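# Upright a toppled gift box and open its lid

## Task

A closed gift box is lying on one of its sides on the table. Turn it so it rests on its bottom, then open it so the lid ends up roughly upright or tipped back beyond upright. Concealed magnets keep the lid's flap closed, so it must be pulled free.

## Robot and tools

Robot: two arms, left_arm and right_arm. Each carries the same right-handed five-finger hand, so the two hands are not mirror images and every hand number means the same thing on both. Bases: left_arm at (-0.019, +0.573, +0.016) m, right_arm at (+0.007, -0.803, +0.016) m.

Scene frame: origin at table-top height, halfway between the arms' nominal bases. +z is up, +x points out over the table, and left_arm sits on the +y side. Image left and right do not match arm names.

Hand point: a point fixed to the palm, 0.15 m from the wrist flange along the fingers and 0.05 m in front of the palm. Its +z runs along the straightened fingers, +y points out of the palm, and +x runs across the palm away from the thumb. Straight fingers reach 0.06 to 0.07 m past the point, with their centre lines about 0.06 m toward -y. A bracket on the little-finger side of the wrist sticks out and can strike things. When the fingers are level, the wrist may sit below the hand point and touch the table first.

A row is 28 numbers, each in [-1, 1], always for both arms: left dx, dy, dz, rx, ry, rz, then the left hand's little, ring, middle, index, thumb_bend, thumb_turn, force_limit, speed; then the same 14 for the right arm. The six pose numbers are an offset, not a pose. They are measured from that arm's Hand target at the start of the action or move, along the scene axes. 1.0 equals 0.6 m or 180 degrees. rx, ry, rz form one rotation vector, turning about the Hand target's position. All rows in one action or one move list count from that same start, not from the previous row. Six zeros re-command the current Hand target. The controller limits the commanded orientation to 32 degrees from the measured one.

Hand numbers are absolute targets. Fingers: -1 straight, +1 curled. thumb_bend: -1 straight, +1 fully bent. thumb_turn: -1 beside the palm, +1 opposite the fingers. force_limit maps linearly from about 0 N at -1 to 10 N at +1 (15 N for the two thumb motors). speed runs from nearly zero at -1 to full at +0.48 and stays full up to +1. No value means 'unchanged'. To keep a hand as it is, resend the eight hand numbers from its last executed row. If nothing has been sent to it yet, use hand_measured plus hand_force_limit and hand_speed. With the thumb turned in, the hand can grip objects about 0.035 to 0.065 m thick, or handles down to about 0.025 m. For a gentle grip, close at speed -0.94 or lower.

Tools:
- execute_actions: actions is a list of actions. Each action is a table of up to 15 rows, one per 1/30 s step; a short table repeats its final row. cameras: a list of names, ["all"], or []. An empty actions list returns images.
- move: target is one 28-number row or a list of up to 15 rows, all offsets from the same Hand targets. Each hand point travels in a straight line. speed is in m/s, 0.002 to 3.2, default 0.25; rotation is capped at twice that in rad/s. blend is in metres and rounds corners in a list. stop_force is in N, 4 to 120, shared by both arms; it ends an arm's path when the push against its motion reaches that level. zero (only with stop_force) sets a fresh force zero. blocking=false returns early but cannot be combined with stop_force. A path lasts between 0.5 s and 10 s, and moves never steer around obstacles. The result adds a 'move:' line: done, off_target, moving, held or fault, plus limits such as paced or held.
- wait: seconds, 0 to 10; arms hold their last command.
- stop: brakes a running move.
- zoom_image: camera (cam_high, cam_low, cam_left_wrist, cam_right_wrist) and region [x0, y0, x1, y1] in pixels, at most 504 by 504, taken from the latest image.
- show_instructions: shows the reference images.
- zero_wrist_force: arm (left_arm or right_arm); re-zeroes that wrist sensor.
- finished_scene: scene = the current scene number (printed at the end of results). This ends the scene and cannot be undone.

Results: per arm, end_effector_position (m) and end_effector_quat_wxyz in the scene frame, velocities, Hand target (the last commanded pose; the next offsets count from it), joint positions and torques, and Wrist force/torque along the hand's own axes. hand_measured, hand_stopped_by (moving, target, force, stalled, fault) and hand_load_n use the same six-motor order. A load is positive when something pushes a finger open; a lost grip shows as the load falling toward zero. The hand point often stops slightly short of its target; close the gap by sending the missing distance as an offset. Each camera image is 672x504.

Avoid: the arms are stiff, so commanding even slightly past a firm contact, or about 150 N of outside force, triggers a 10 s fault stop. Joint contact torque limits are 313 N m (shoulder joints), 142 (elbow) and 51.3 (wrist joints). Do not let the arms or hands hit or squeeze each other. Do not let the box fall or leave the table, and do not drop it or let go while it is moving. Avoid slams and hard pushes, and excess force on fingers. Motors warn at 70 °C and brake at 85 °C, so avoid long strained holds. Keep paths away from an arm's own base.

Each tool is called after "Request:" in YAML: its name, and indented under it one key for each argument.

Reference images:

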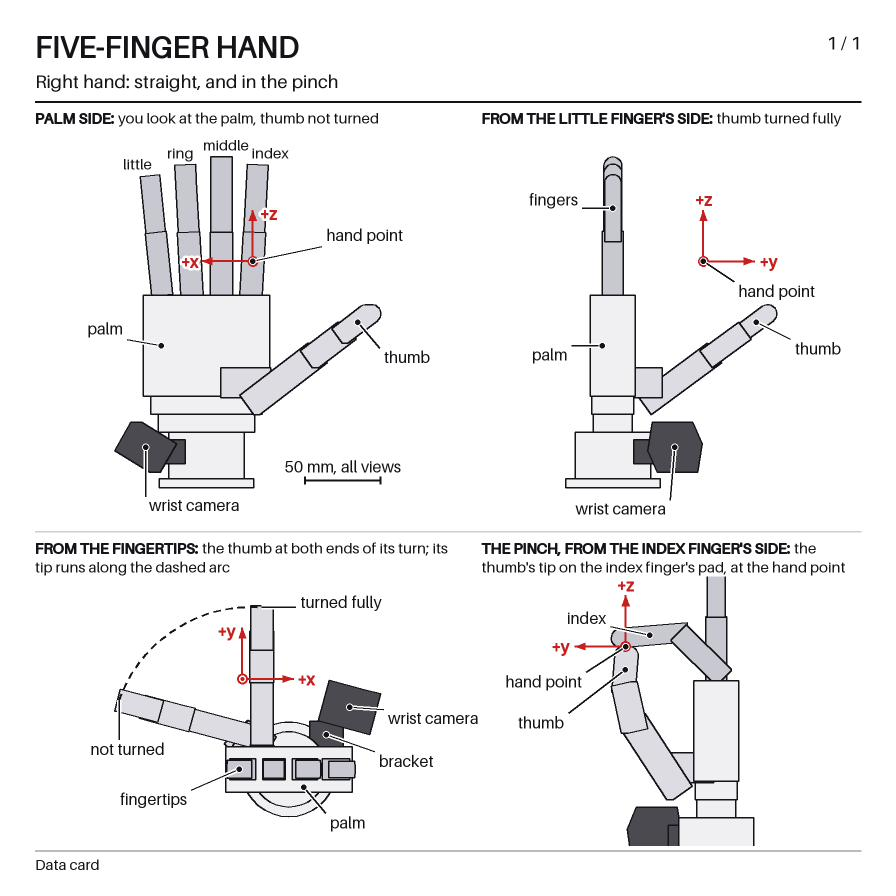

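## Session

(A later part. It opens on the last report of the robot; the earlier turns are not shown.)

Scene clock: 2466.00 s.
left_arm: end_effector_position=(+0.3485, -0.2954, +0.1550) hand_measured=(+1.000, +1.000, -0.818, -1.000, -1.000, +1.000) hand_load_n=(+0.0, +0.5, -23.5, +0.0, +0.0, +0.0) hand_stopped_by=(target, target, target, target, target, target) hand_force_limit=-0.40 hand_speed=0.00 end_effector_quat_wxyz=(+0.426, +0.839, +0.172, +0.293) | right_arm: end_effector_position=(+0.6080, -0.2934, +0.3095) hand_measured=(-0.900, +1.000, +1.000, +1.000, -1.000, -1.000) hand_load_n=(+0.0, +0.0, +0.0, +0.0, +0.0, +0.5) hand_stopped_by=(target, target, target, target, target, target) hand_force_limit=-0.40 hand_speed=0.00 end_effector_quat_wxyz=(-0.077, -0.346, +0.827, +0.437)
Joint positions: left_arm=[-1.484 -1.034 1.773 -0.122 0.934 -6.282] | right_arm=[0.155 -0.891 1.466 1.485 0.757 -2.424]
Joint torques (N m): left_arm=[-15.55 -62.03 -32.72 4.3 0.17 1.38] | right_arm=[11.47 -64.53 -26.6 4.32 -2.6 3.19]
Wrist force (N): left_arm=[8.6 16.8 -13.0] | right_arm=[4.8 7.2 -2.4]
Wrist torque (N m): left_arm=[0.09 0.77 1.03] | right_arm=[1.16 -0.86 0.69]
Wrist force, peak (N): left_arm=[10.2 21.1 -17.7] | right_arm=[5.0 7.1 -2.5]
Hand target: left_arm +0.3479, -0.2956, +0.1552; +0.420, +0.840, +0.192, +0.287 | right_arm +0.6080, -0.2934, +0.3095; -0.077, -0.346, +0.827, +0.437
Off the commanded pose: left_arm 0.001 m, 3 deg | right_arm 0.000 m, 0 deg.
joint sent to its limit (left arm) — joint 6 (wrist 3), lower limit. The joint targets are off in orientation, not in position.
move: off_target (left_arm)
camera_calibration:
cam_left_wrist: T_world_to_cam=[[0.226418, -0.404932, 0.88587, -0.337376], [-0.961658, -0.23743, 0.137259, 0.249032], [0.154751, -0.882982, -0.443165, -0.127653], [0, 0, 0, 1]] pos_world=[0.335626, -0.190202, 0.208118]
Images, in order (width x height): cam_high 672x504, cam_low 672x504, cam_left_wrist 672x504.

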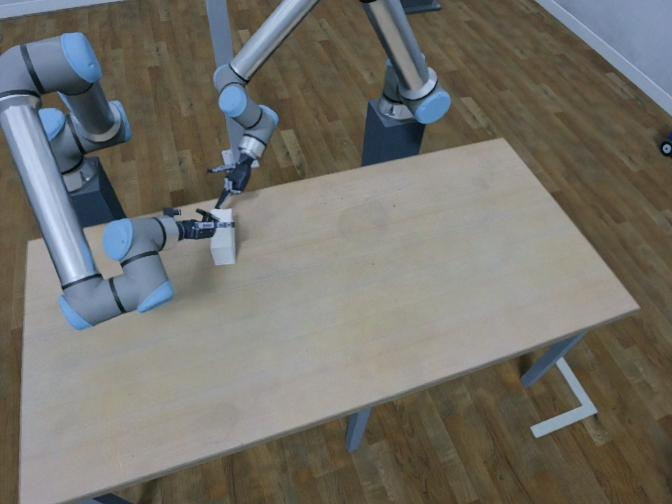

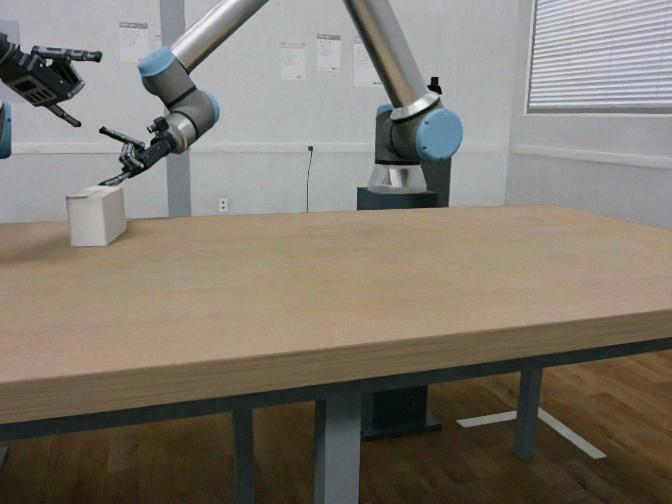

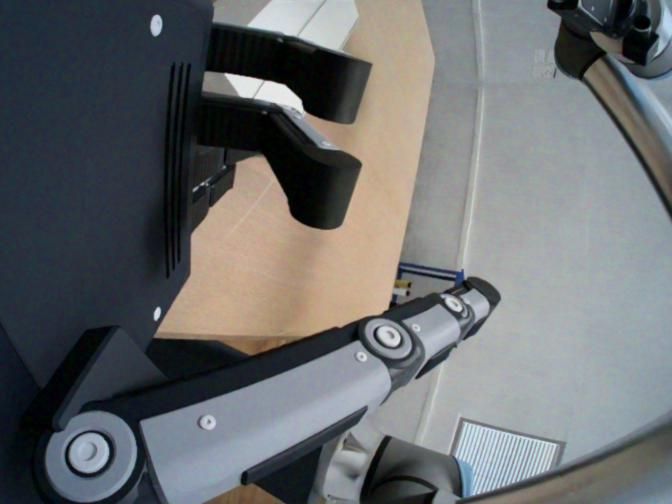

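Request:
move:
  target: [-0.03,0,0.06,0,0,0, 1,1,-1,-1,-1,1,-0.4,0, 0,0,0,0,0,0, -0.9,1,1,1,-1,-1,-0.4,0]
  speed: 0.08
  cameras: ["cam_high","cam_low","cam_left_wrist"]

Request:
zoom_image:
  camera: "cam_low"
  region: [40, 130, 160, 260]

Request:
zoom_image:
  camera: "cam_high"
  region: [195, 185, 255, 275]

Request:
zoom_image:
  camera: "cam_left_wrist"
  region: [190, 0, 400, 240]

Scene clock: 2473.00 s.
left_arm: end_effector_position=(+0.3303, -0.2956, +0.1913) hand_measured=(+1.000, +1.000, -1.000, -1.000, -1.000, +1.000) hand_load_n=(+0.0, +0.0, -0.5, +0.0, +0.0, +0.0) hand_stopped_by=(target, target, target, target, target, target) hand_force_limit=-0.40 hand_speed=0.00 end_effector_quat_wxyz=(+0.429, +0.838, +0.165, +0.295) end_effector_velocity=(+0.000, -0.001, -0.001) end_effector_angular_velocity=(-0.003, +0.000, +0.000) | right_arm: end_effector_position=(+0.6080, -0.2934, +0.3095) hand_measured=(-0.900, +1.000, +1.000, +1.000, -1.000, -1.000) hand_load_n=(+0.0, +0.0, +0.0, -0.5, -0.5, +0.0) hand_stopped_by=(target, target, target, target, target, target) hand_force_limit=-0.40 hand_speed=0.00 end_effector_quat_wxyz=(-0.077, -0.346, +0.827, +0.437)
Joint positions: left_arm=[-1.509 -1.081 1.772 -0.075 0.917 -6.282] | right_arm=[0.155 -0.891 1.466 1.485 0.757 -2.424]
Joint velocities: left_arm=[0 0.003 0 -0.005 0.001 0] | right_arm=[within noise]
Joint torques (N m): left_arm=[16.29 -60.58 -40.45 -0.64 1.11 1.22] | right_arm=[10.37 -63.86 -27.45 2.51 -2.98 3.38]
Wrist force (N): left_arm=[1.2 3.4 2.3] | right_arm=[4.9 7.0 -2.4]
Wrist torque (N m): left_arm=[0.25 -0.29 0.36] | right_arm=[1.13 -0.88 0.70]
Wrist force, peak (N): left_arm=[8.4 16.8 -13.0] | right_arm=[4.9 7.1 -2.5]
Hand target: left_arm +0.3299, -0.2956, +0.1912; +0.420, +0.840, +0.192, +0.287 | right_arm +0.6080, -0.2934, +0.3095; -0.077, -0.346, +0.827, +0.437
Off the commanded pose: left_arm 0.000 m, 3 deg | right_arm 0.000 m, 0 deg.
joint sent to its limit (left arm) — joint 6 (wrist 3), lower limit. The joint targets are off in orientation, not in position.
move: off_target (left_arm)
camera_calibration:
cam_left_wrist: T_world_to_cam=[[0.212903, -0.40684, 0.888343, -0.3621], [-0.965516, -0.227027, 0.127426, 0.232701], [0.149836, -0.884839, -0.441145, -0.108236], [0, 0, 0, 1]] pos_world=[0.317986, -0.190258, 0.24427]
Images, in order (width x height): cam_high 672x504, cam_low 672x504, cam_left_wrist 672x504.

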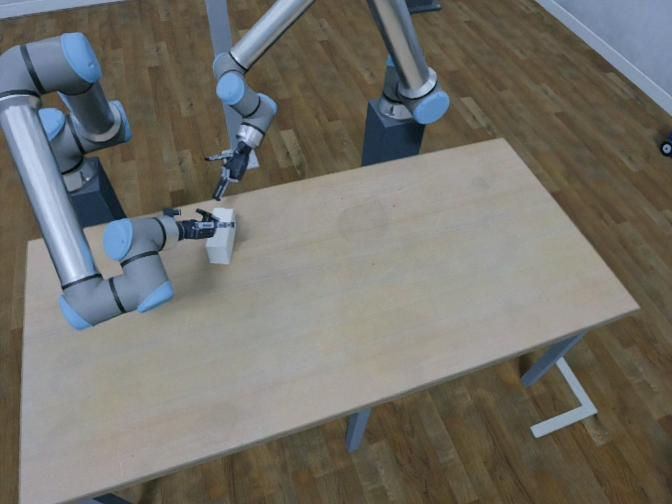

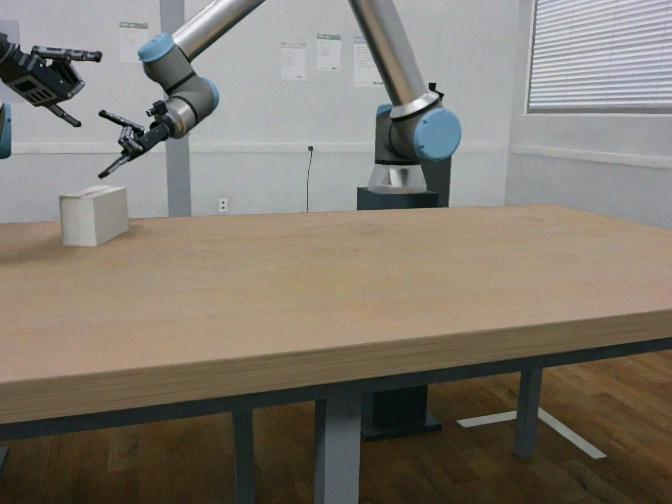

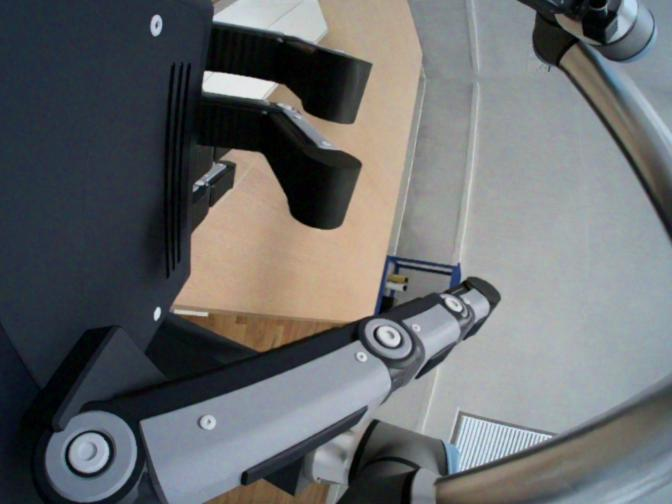

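Scaled by 3.877.

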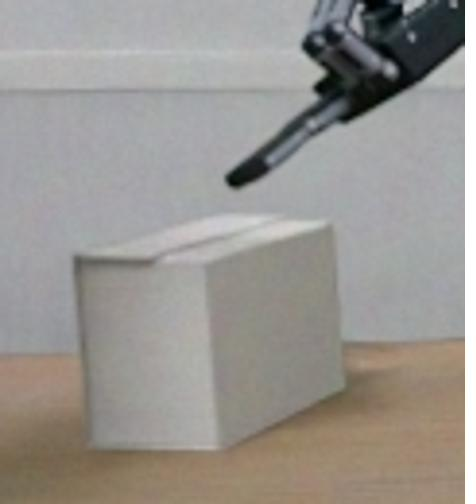

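Scaled by 5.600.

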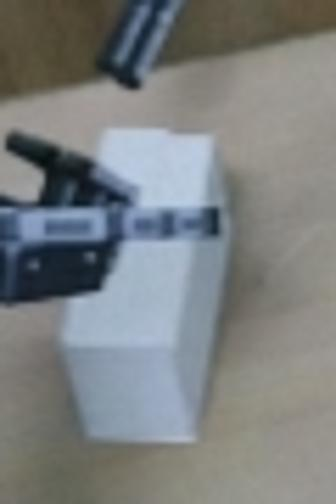

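Scaled by 2.100 from the camera's 672x504 image, which has a finer 960x720 frame.

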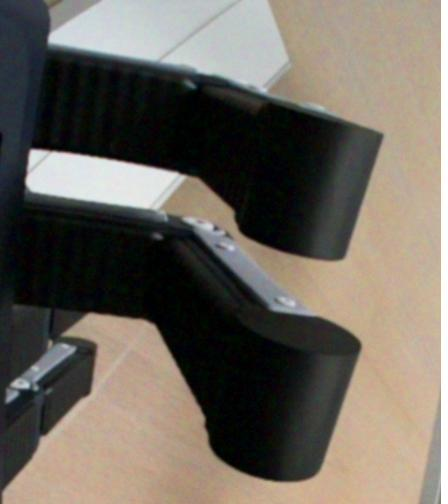

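Request:
move:
  target:
    - [0.02,0.027,0,0,0,0, 1,1,-1,-1,-1,1,-0.4,0, 0,0,0,0,0,0, -0.9,1,1,1,-1,-1,-0.4,0]
    - [0.02,0.027,-0.06,0,0,0, 1,1,-1,-1,-1,1,-0.4,0, 0,0,0,0,0,0, -0.9,1,1,1,-1,-1,-0.4,0]
  speed: 0.08
  cameras: ["cam_high","cam_low","cam_left_wrist"]

Request:
zoom_image:
  camera: "cam_low"
  region: [40, 130, 160, 260]

Request:
zoom_image:
  camera: "cam_high"
  region: [195, 185, 255, 275]

Request:
zoom_image:
  camera: "cam_left_wrist"
  region: [190, 0, 400, 240]

Scene clock: 2485.13 s.
left_arm: end_effector_position=(+0.3425, -0.2792, +0.1550) hand_measured=(+1.000, +1.000, -1.000, -1.000, -1.000, +1.000) hand_load_n=(+0.0, +0.0, +0.0, +0.0, +0.0, +0.0) hand_stopped_by=(target, target, target, target, target, target) hand_force_limit=-0.40 hand_speed=0.00 end_effector_quat_wxyz=(+0.427, +0.839, +0.170, +0.293) | right_arm: end_effector_position=(+0.6080, -0.2934, +0.3095) hand_measured=(-0.900, +1.000, +1.000, +1.000, -1.000, -1.000) hand_load_n=(+0.0, +0.0, +0.0, +0.0, +0.0, +0.0) hand_stopped_by=(target, target, target, target, target, target) hand_force_limit=-0.40 hand_speed=0.00 end_effector_quat_wxyz=(-0.077, -0.346, +0.827, +0.437)
Joint positions: left_arm=[-1.491 -1.056 1.812 -0.139 0.93 -6.282] | right_arm=[0.155 -0.891 1.466 1.485 0.757 -2.424]
Joint torques (N m): left_arm=[-16.79 -77.7 -42.31 2.31 -1.7 1.23] | right_arm=[10.68 -67.13 -27.04 2.29 -2.8 3.22]
Wrist force (N): left_arm=[0.8 3.3 2.4] | right_arm=[4.9 7.0 -2.3]
Wrist torque (N m): left_arm=[0.23 -0.22 0.33] | right_arm=[1.13 -0.87 0.69]
Wrist force, peak (N): left_arm=[1.2 4.5 1.6] | right_arm=[5.0 7.3 -2.5]
Hand target: left_arm +0.3419, -0.2794, +0.1552; +0.420, +0.840, +0.192, +0.287 | right_arm +0.6080, -0.2934, +0.3095; -0.077, -0.346, +0.827, +0.437
Off the commanded pose: left_arm 0.001 m, 3 deg | right_arm 0.000 m, 0 deg.
joint sent to its limit (left arm) — joint 6 (wrist 3), lower limit. The joint targets are off in orientation, not in position.
move: off_target (left_arm)
camera_calibration:
cam_left_wrist: T_world_to_cam=[[0.222763, -0.405642, 0.886471, -0.328417], [-0.962773, -0.234361, 0.134695, 0.248687], [0.153116, -0.883476, -0.442748, -0.112036], [0, 0, 0, 1]] pos_world=[0.329743, -0.173918, 0.208031]
Images, in order (width x height): cam_high 672x504, cam_low 672x504, cam_left_wrist 672x504.

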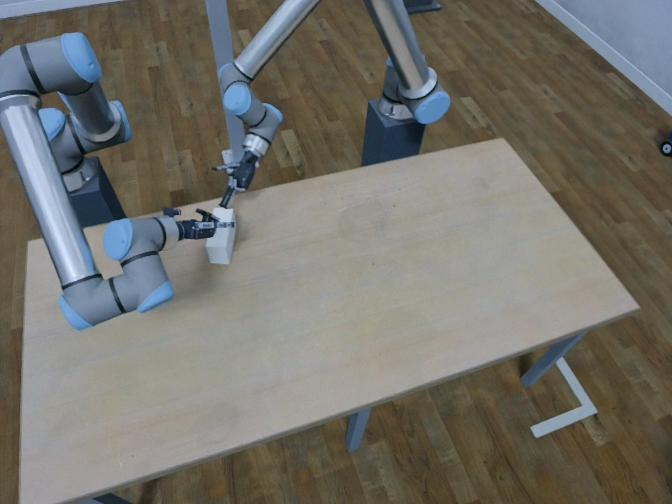

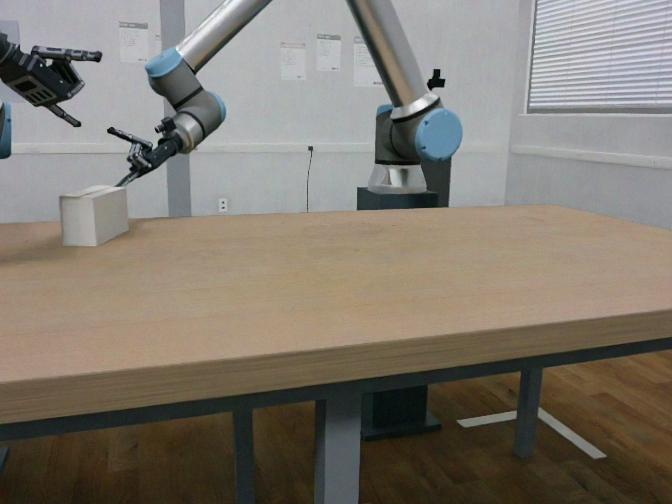

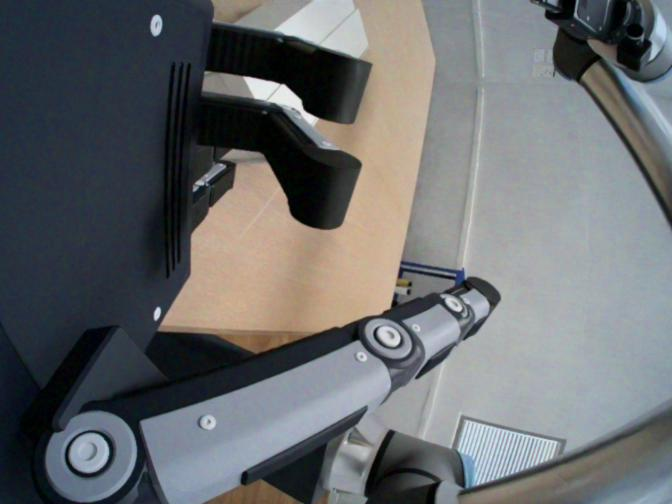

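Scaled by 3.877.

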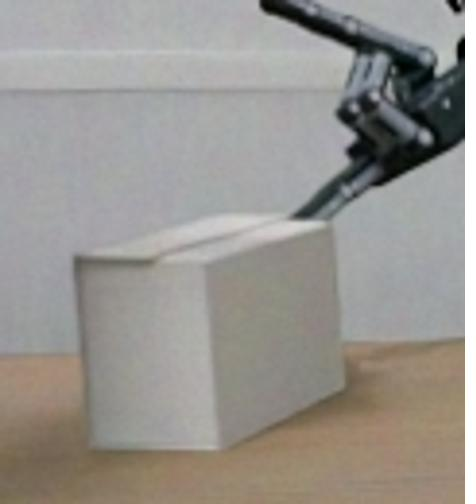

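Scaled by 5.600.

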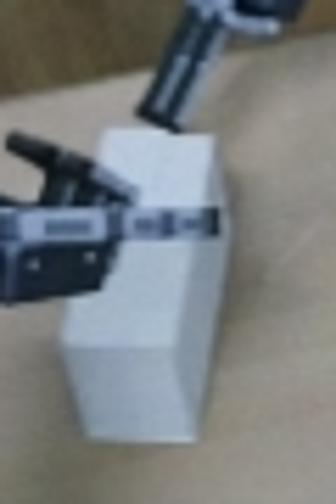

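Scaled by 2.100 from the camera's 672x504 image, which has a finer 960x720 frame.

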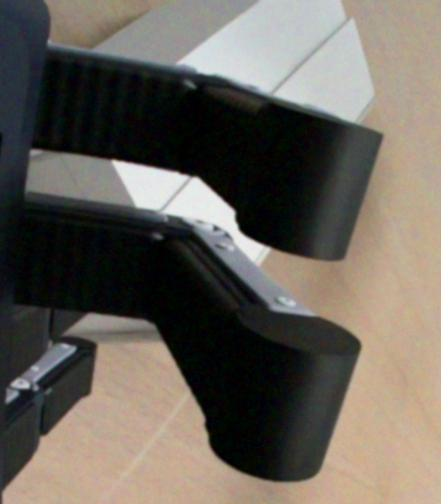

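Request:
move:
  target:
    - [0.0143,-0.015,0,0,0,0, 1,1,-1,-1,-1,1,-0.4,0, 0,0,0,0,0,0, -0.9,1,1,1,-1,-1,-0.4,0]
    - [0.0143,-0.015,0.05,0,0,0, 1,1,-1,-1,-1,1,-0.4,0, 0,0,0,0,0,0, -0.9,1,1,1,-1,-1,-0.4,0]
  speed: 0.05
  cameras: ["cam_high","cam_low","cam_left_wrist"]

Request:
zoom_image:
  camera: "cam_low"
  region: [40, 130, 160, 260]

Request:
zoom_image:
  camera: "cam_high"
  region: [195, 185, 255, 275]

Request:
zoom_image:
  camera: "cam_left_wrist"
  region: [190, 0, 400, 240]

Scene clock: 2493.17 s.
left_arm: end_effector_position=(+0.3511, -0.2884, +0.1854) hand_measured=(+1.000, +1.000, -1.000, -1.000, -1.000, +1.000) hand_load_n=(+0.0, +0.0, +0.0, +0.5, +0.0, +0.0) hand_stopped_by=(target, target, target, target, target, target) hand_force_limit=-0.40 hand_speed=0.00 end_effector_quat_wxyz=(+0.426, +0.839, +0.173, +0.292) end_effector_velocity=(+0.001, +0.000, -0.003) end_effector_angular_velocity=(+0.000, +0.000, +0.002) | right_arm: end_effector_position=(+0.6080, -0.2934, +0.3095) hand_measured=(-0.900, +1.000, +1.000, +1.000, -1.000, -1.000) hand_load_n=(+0.0, +0.0, +0.0, +0.0, +0.0, +0.0) hand_stopped_by=(target, target, target, target, target, target) hand_force_limit=-0.40 hand_speed=0.00 end_effector_quat_wxyz=(-0.077, -0.346, +0.827, +0.437)
Joint positions: left_arm=[-1.48 -1.075 1.772 -0.08 0.938 -6.282] | right_arm=[0.155 -0.891 1.466 1.485 0.757 -2.424]
Joint velocities: left_arm=[0.001 0.004 0.001 -0.005 -0.001 0] | right_arm=[within noise]
Joint torques (N m): left_arm=[-15.23 -58.39 -29.6 -0.91 -1.63 1.25] | right_arm=[9.87 -67.91 -27.58 2.21 -2.86 3.23]
Wrist force (N): left_arm=[0.9 3.2 2.4] | right_arm=[4.8 7.1 -2.6]
Wrist torque (N m): left_arm=[0.21 -0.25 0.33] | right_arm=[1.16 -0.85 0.69]
Wrist force, peak (N): left_arm=[0.9 3.7 2.1] | right_arm=[5.1 7.1 -2.3]
Hand target: left_arm +0.3505, -0.2884, +0.1852; +0.420, +0.840, +0.192, +0.287 | right_arm +0.6080, -0.2934, +0.3095; -0.077, -0.346, +0.827, +0.437
Off the commanded pose: left_arm 0.001 m, 2 deg | right_arm 0.000 m, 0 deg.
joint sent to its limit (left arm) — joint 6 (wrist 3), lower limit. The joint targets still meet the commanded pose.
move: done
camera_calibration:
cam_left_wrist: T_world_to_cam=[[0.228624, -0.404278, 0.885602, -0.362586], [-0.961021, -0.239, 0.13899, 0.248003], [0.155468, -0.882858, -0.443161, -0.108603], [0, 0, 0, 1]] pos_world=[0.338116, -0.183194, 0.238508]
Images, in order (width x height): cam_high 672x504, cam_low 672x504, cam_left_wrist 672x504.

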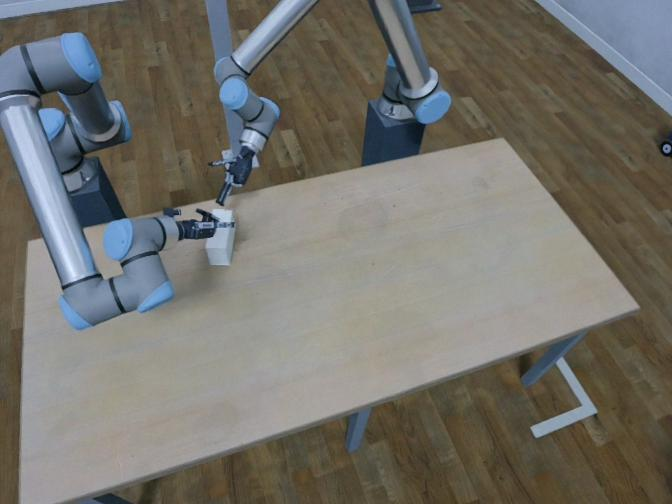

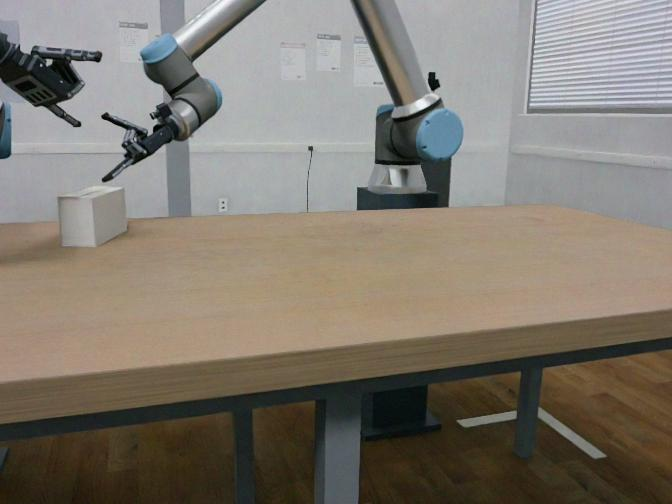

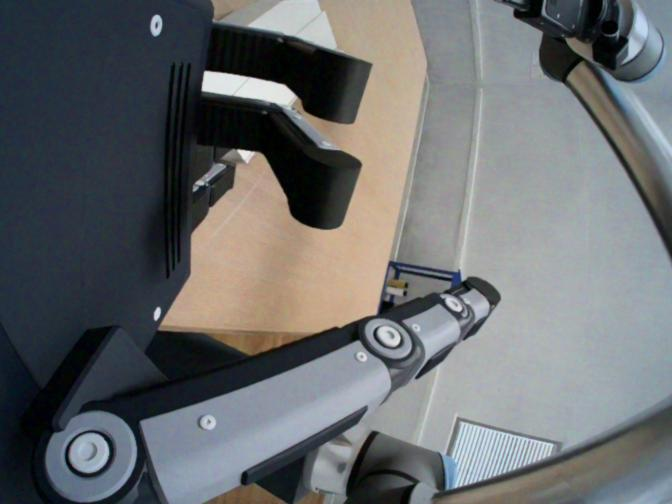

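Scaled by 3.877.

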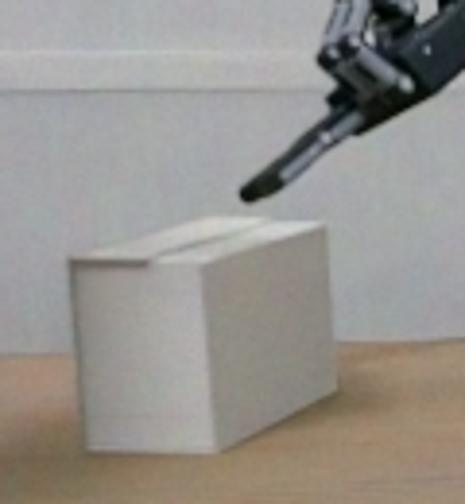

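Scaled by 5.600.

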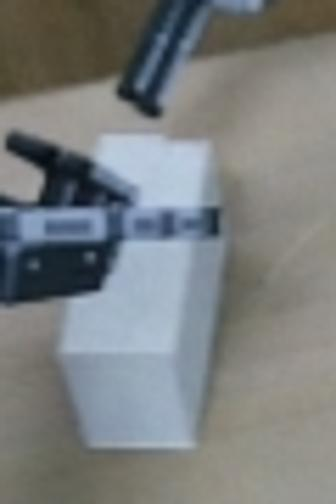

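Scaled by 2.100 from the camera's 672x504 image, which has a finer 960x720 frame.

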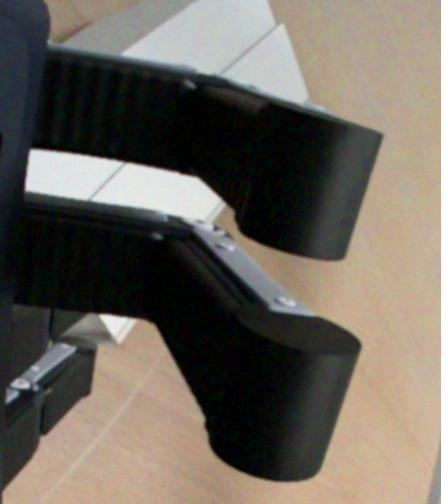

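Request:
move:
  target: [0,0,0,0,0,0, 1,1,-1,-1,-1,1,-0.4,0, -0.1207,0.0423,-0.165,0,0,0, -0.9,1,1,1,-1,-1,-0.4,0]
  speed: 0.15
  cameras: ["cam_high","cam_low","cam_right_wrist"]

Request:
zoom_image:
  camera: "cam_low"
  region: [40, 130, 160, 260]

Request:
zoom_image:
  camera: "cam_high"
  region: [195, 185, 255, 275]

Scene clock: 2515.47 s.
left_arm: end_effector_position=(+0.3510, -0.2883, +0.1852) hand_measured=(+1.000, +1.000, -1.000, -1.000, -1.000, +1.000) hand_load_n=(+0.0, +0.0, +0.0, +0.0, +0.0, +0.0) hand_stopped_by=(target, target, target, target, target, target) hand_force_limit=-0.40 hand_speed=0.00 end_effector_quat_wxyz=(+0.426, +0.839, +0.173, +0.292) | right_arm: end_effector_position=(+0.5356, -0.2680, +0.2105) hand_measured=(-0.900, +1.000, +1.000, +1.000, -1.000, -1.000) hand_load_n=(+0.0, +0.0, +0.0, +0.0, +0.0, +0.0) hand_stopped_by=(target, target, target, target, target, target) hand_force_limit=-0.40 hand_speed=0.00 end_effector_quat_wxyz=(-0.077, -0.346, +0.827, +0.437)
Joint positions: left_arm=[-1.48 -1.075 1.772 -0.08 0.937 -6.282] | right_arm=[0.207 -0.867 1.629 1.247 0.734 -2.355]
Joint torques (N m): left_arm=[-14.85 -59.08 -21.94 -0.97 -1.83 1.19] | right_arm=[-2.21 -93.79 -29.64 4.6 0.99 -2.84]
Wrist force (N): left_arm=[1.1 3.3 2.0] | right_arm=[4.1 7.2 -2.5]
Wrist torque (N m): left_arm=[0.26 -0.26 0.35] | right_arm=[1.12 -0.73 0.66]
Wrist force, peak (N): left_arm=[0.9 3.4 2.3] | right_arm=[3.9 7.5 -4.0]
Hand target: left_arm +0.3505, -0.2884, +0.1852; +0.420, +0.840, +0.192, +0.287 | right_arm +0.5356, -0.2681, +0.2105; -0.077, -0.346, +0.827, +0.437
Off the commanded pose: left_arm 0.001 m, 2 deg | right_arm 0.000 m, 0 deg.
joint sent to its limit (left arm) — joint 6 (wrist 3), lower limit. The joint targets still meet the commanded pose.
move: done
camera_calibration:
cam_right_wrist: T_world_to_cam=[[-0.657963, 0.177271, 0.731887, 0.239379], [0.748268, 0.263259, 0.608925, -0.452204], [-0.0847316, 0.948298, -0.305861, 0.483218], [0, 0, 0, 1]] pos_world=[0.536816, -0.381622, 0.247957]
Images, in order (width x height): cam_high 672x504, cam_low 672x504, cam_right_wrist 672x504.

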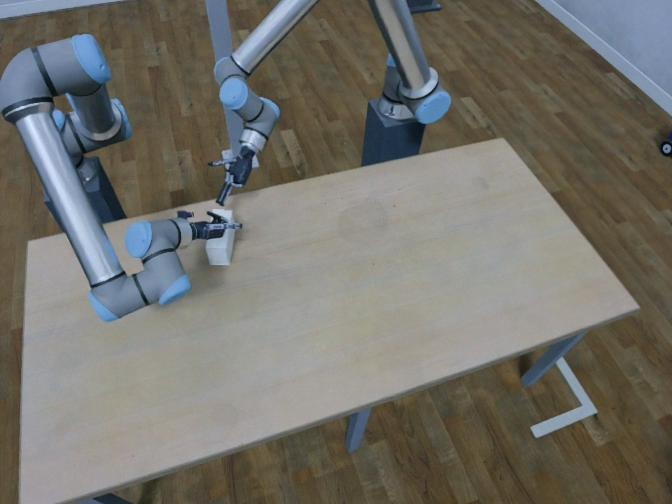

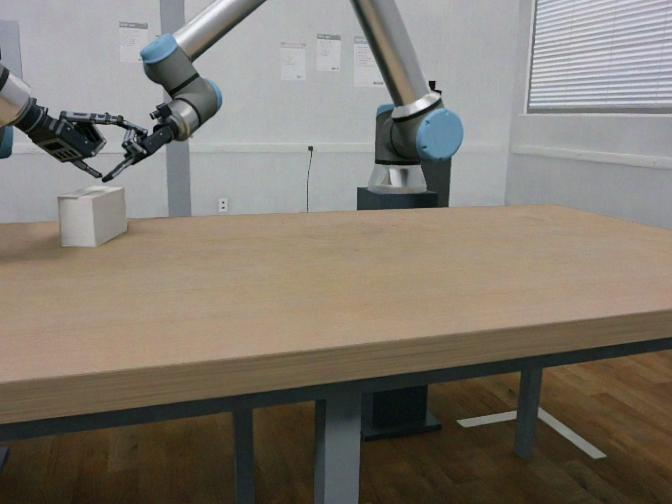

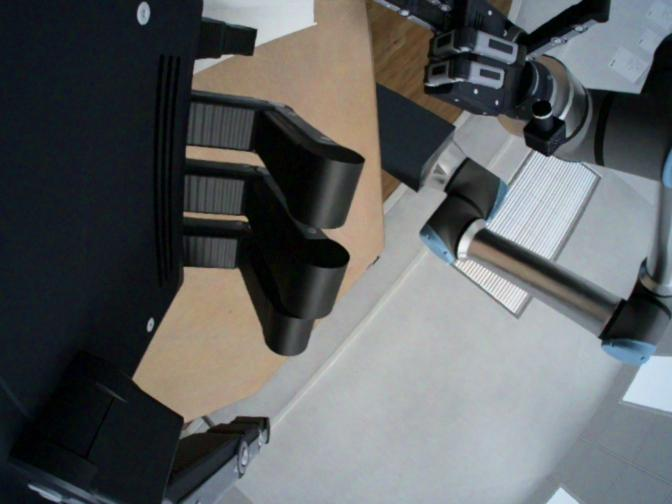

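Scaled by 3.877.

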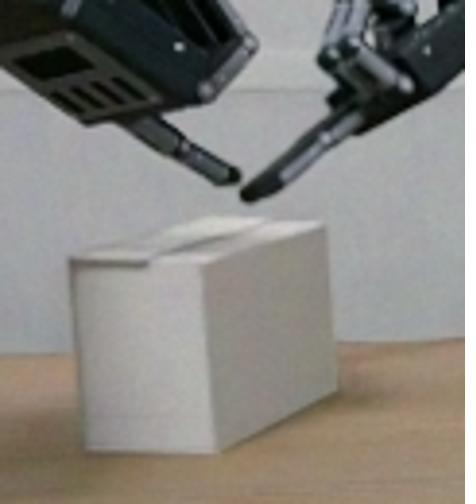

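Scaled by 5.600.

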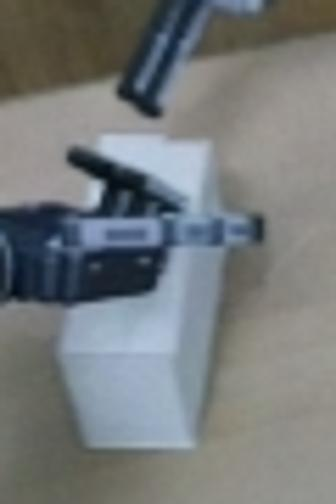

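Request:
move:
  target: [0,0,0,0,0,0, 1,1,-1,-1,-1,1,-0.4,0, 0,-0.006,-0.07,0,0,0, -0.9,1,1,1,-1,-1,-0.4,0]
  speed: 0.03
  stop_force: 7
  cameras: ["cam_high","cam_low"]

Request:
zoom_image:
  camera: "cam_low"
  region: [40, 130, 160, 260]

Request:
zoom_image:
  camera: "cam_high"
  region: [195, 185, 255, 275]

Scene clock: 2523.43 s.
left_arm: end_effector_position=(+0.3510, -0.2883, +0.1852) hand_measured=(+1.000, +1.000, -1.000, -1.000, -1.000, +1.000) hand_load_n=(+0.0, +0.0, +0.0, +0.0, -0.5, +0.0) hand_stopped_by=(target, target, target, target, target, target) hand_force_limit=-0.40 hand_speed=0.00 end_effector_quat_wxyz=(+0.426, +0.839, +0.173, +0.292) | right_arm: end_effector_position=(+0.5356, -0.2703, +0.1850) hand_measured=(-0.898, +1.000, +1.000, +1.000, -1.000, -1.000) hand_load_n=(-6.5, +0.0, +0.0, +0.0, +0.0, +0.0) hand_stopped_by=(target, target, target, target, target, target) hand_force_limit=-0.40 hand_speed=0.00 end_effector_quat_wxyz=(-0.077, -0.346, +0.827, +0.437)
Joint positions: left_arm=[-1.48 -1.075 1.772 -0.08 0.937 -6.282] | right_arm=[0.204 -0.838 1.636 1.215 0.735 -2.36]
Joint torques (N m): left_arm=[-14.85 -61.78 -22.89 0.02 -1.92 1] | right_arm=[12.91 -90.36 -33.39 5.52 -0.68 3.14]
Wrist force (N): left_arm=[1.1 3.0 2.1] | right_arm=[3.4 12.0 -6.4]
Wrist torque (N m): left_arm=[0.20 -0.26 0.34] | right_arm=[1.13 -0.55 1.03]
Wrist force, peak (N): left_arm=[1.0 3.4 2.4] | right_arm=[0.1 15.9 -14.2]
Hand target: left_arm +0.3505, -0.2884, +0.1852; +0.420, +0.840, +0.192, +0.287 | right_arm +0.5356, -0.2703, +0.1850; -0.077, -0.346, +0.827, +0.437 (not the last commanded pose)
Off the commanded pose: left_arm 0.001 m, 2 deg | right_arm 0.017 m, 0 deg.
joint sent to its limit (left arm) — joint 6 (wrist 3), lower limit. The joint targets still meet the commanded pose.
move: contact (right_arm)
Images, in order (width x height): cam_high 672x504, cam_low 672x504.

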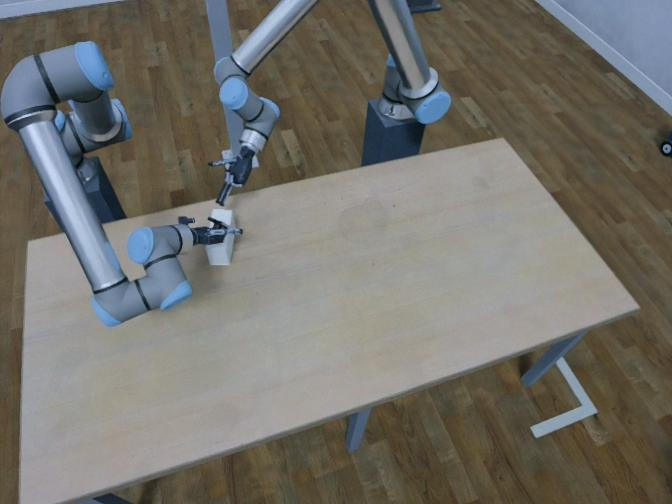

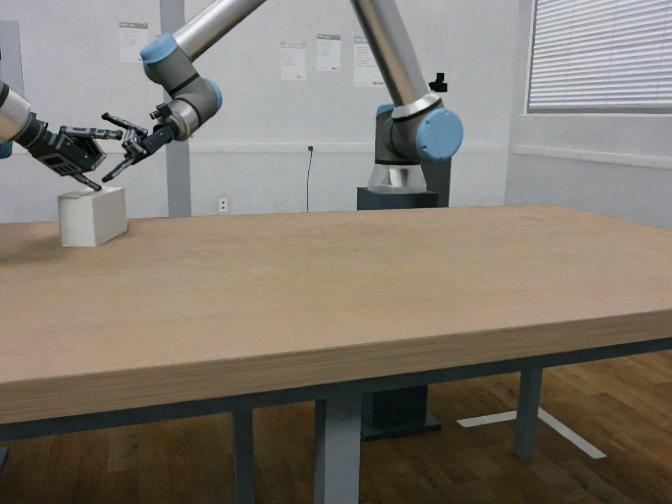

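Scaled by 3.877.

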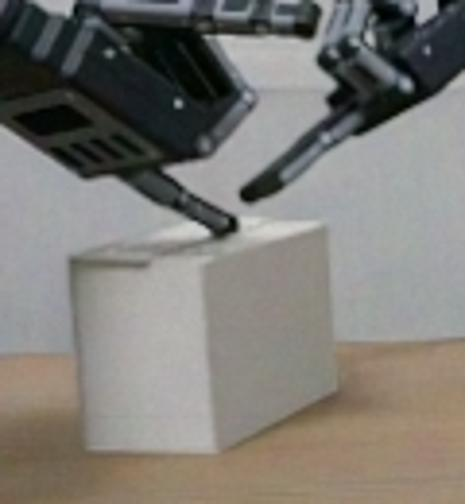

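Scaled by 5.600.

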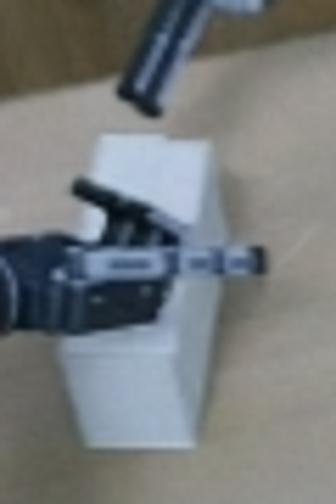

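Request:
move:
  target:
    - [-0.011,0.002,0,0,0,0, 1,1,-1,-1,-1,1,-0.4,0, 0,0,-0.004,0,0,0, -0.9,1,1,1,-1,-1,-0.4,0]
    - [-0.011,0.002,-0.052,0,0,0, 1,1,-1,-1,-1,1,-0.4,0, 0,0,-0.004,0,0,0, -0.9,1,1,1,-1,-1,-0.4,0]
    - [0.012,-0.004,-0.052,0,0,0, 1,1,-1,-1,-1,1,-0.4,0, 0,0,-0.004,0,0,0, -0.9,1,1,1,-1,-1,-0.4,0]
  speed: 0.05
  cameras: ["cam_high","cam_low","cam_left_wrist"]

Request:
zoom_image:
  camera: "cam_low"
  region: [40, 130, 160, 260]

Request:
zoom_image:
  camera: "cam_high"
  region: [195, 185, 255, 275]

Request:
zoom_image:
  camera: "cam_left_wrist"
  region: [190, 0, 400, 240]

Scene clock: 2534.33 s.
left_arm: end_effector_position=(+0.3582, -0.2909, +0.1540) hand_measured=(+1.000, +1.000, -1.000, -1.000, -1.000, +1.000) hand_load_n=(+0.0, +0.0, -1.0, +0.0, +0.0, +0.0) hand_stopped_by=(target, target, target, target, target, target) hand_force_limit=-0.40 hand_speed=0.00 end_effector_quat_wxyz=(+0.425, +0.839, +0.175, +0.291) | right_arm: end_effector_position=(+0.5356, -0.2703, +0.1826) hand_measured=(-0.898, +1.000, +1.000, +1.000, -1.000, -1.000) hand_load_n=(-18.0, +0.0, +0.0, +0.0, +0.0, +0.0) hand_stopped_by=(target, target, target, target, target, target) hand_force_limit=-0.40 hand_speed=0.00 end_effector_quat_wxyz=(-0.077, -0.346, +0.827, +0.437)
Joint positions: left_arm=[-1.47 -1.035 1.775 -0.123 0.945 -6.282] | right_arm=[0.204 -0.836 1.637 1.211 0.735 -2.36]
Joint torques (N m): left_arm=[9.94 -73.92 -24.6 -1.18 -7.42 0.91] | right_arm=[11.46 -45.4 -12.65 -2.51 4.26 1.77]
Wrist force (N): left_arm=[-13.7 3.0 -26.0] | right_arm=[-10.5 19.7 -29.9]
Wrist torque (N m): left_arm=[1.90 -0.63 -0.53] | right_arm=[2.06 0.53 0.81]
Wrist force, peak (N): left_arm=[-13.9 3.1 -26.3] | right_arm=[-10.5 19.9 -30.2]
Hand target: left_arm +0.3577, -0.2908, +0.1540; +0.420, +0.840, +0.192, +0.287 | right_arm +0.5356, -0.2703, +0.1826; -0.077, -0.346, +0.827, +0.437
Off the commanded pose: left_arm 0.001 m, 2 deg | right_arm 0.000 m, 0 deg.
joint sent to its limit (left arm) — joint 6 (wrist 3), lower limit. The joint targets still meet the commanded pose.
move: done
camera_calibration:
cam_left_wrist: T_world_to_cam=[[0.233827, -0.403329, 0.884676, -0.338873], [-0.959484, -0.242849, 0.142884, 0.256416], [0.157214, -0.882242, -0.443772, -0.126118], [0, 0, 0, 1]] pos_world=[0.345093, -0.185674, 0.207187]
Images, in order (width x height): cam_high 672x504, cam_low 672x504, cam_left_wrist 672x504.

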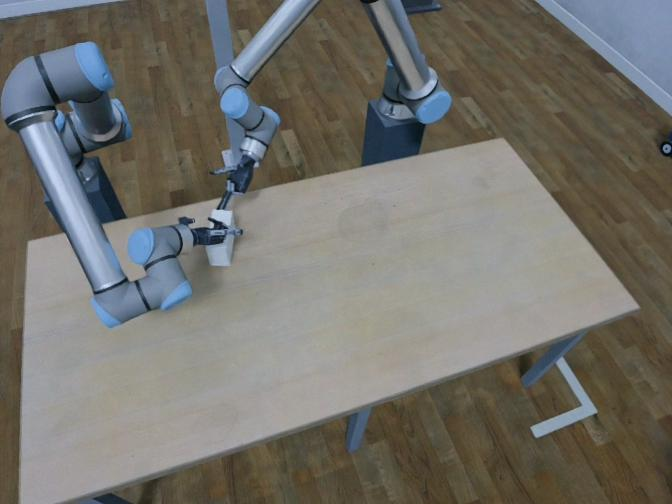

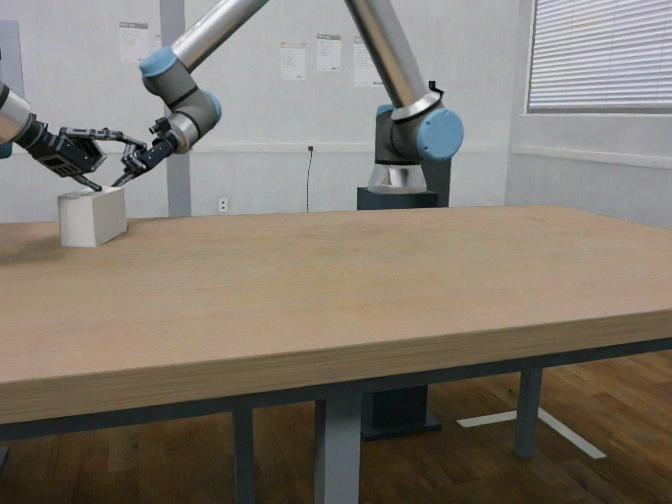

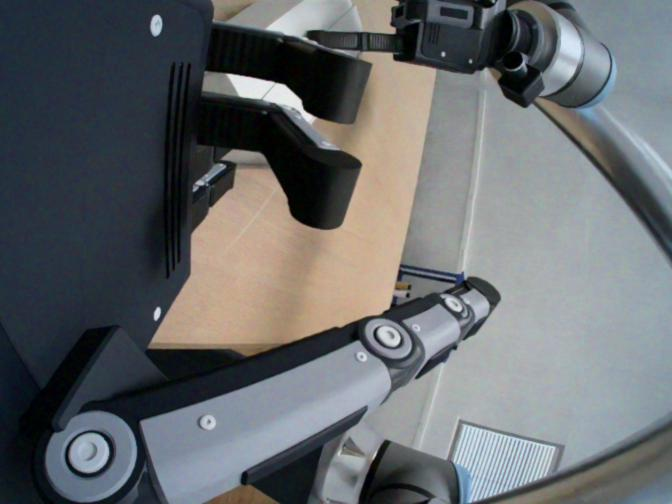

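Scaled by 3.877.

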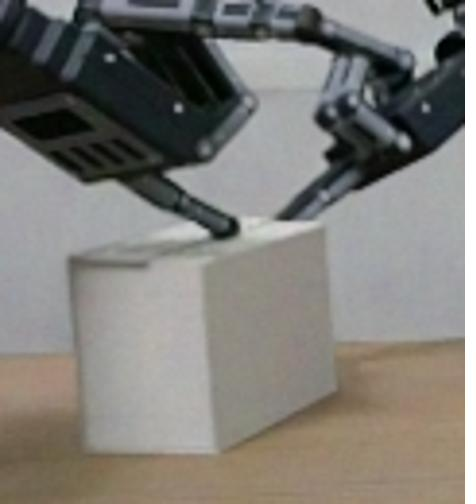

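Scaled by 5.600.

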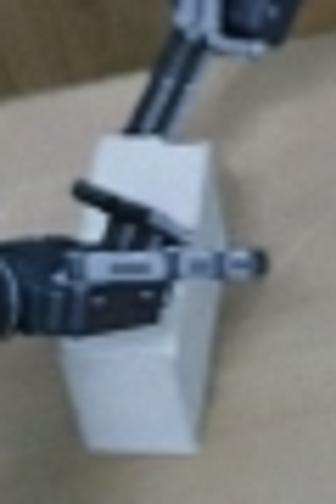

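Scaled by 2.100 from the camera's 672x504 image, which has a finer 960x720 frame.

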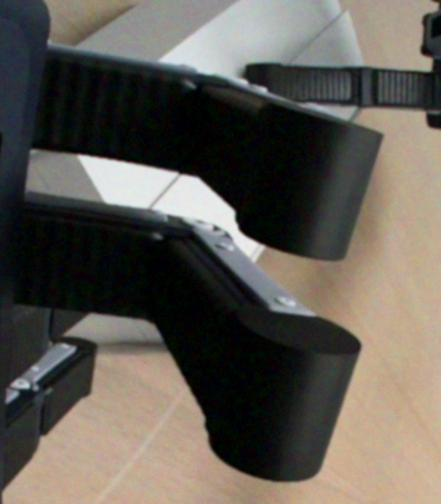

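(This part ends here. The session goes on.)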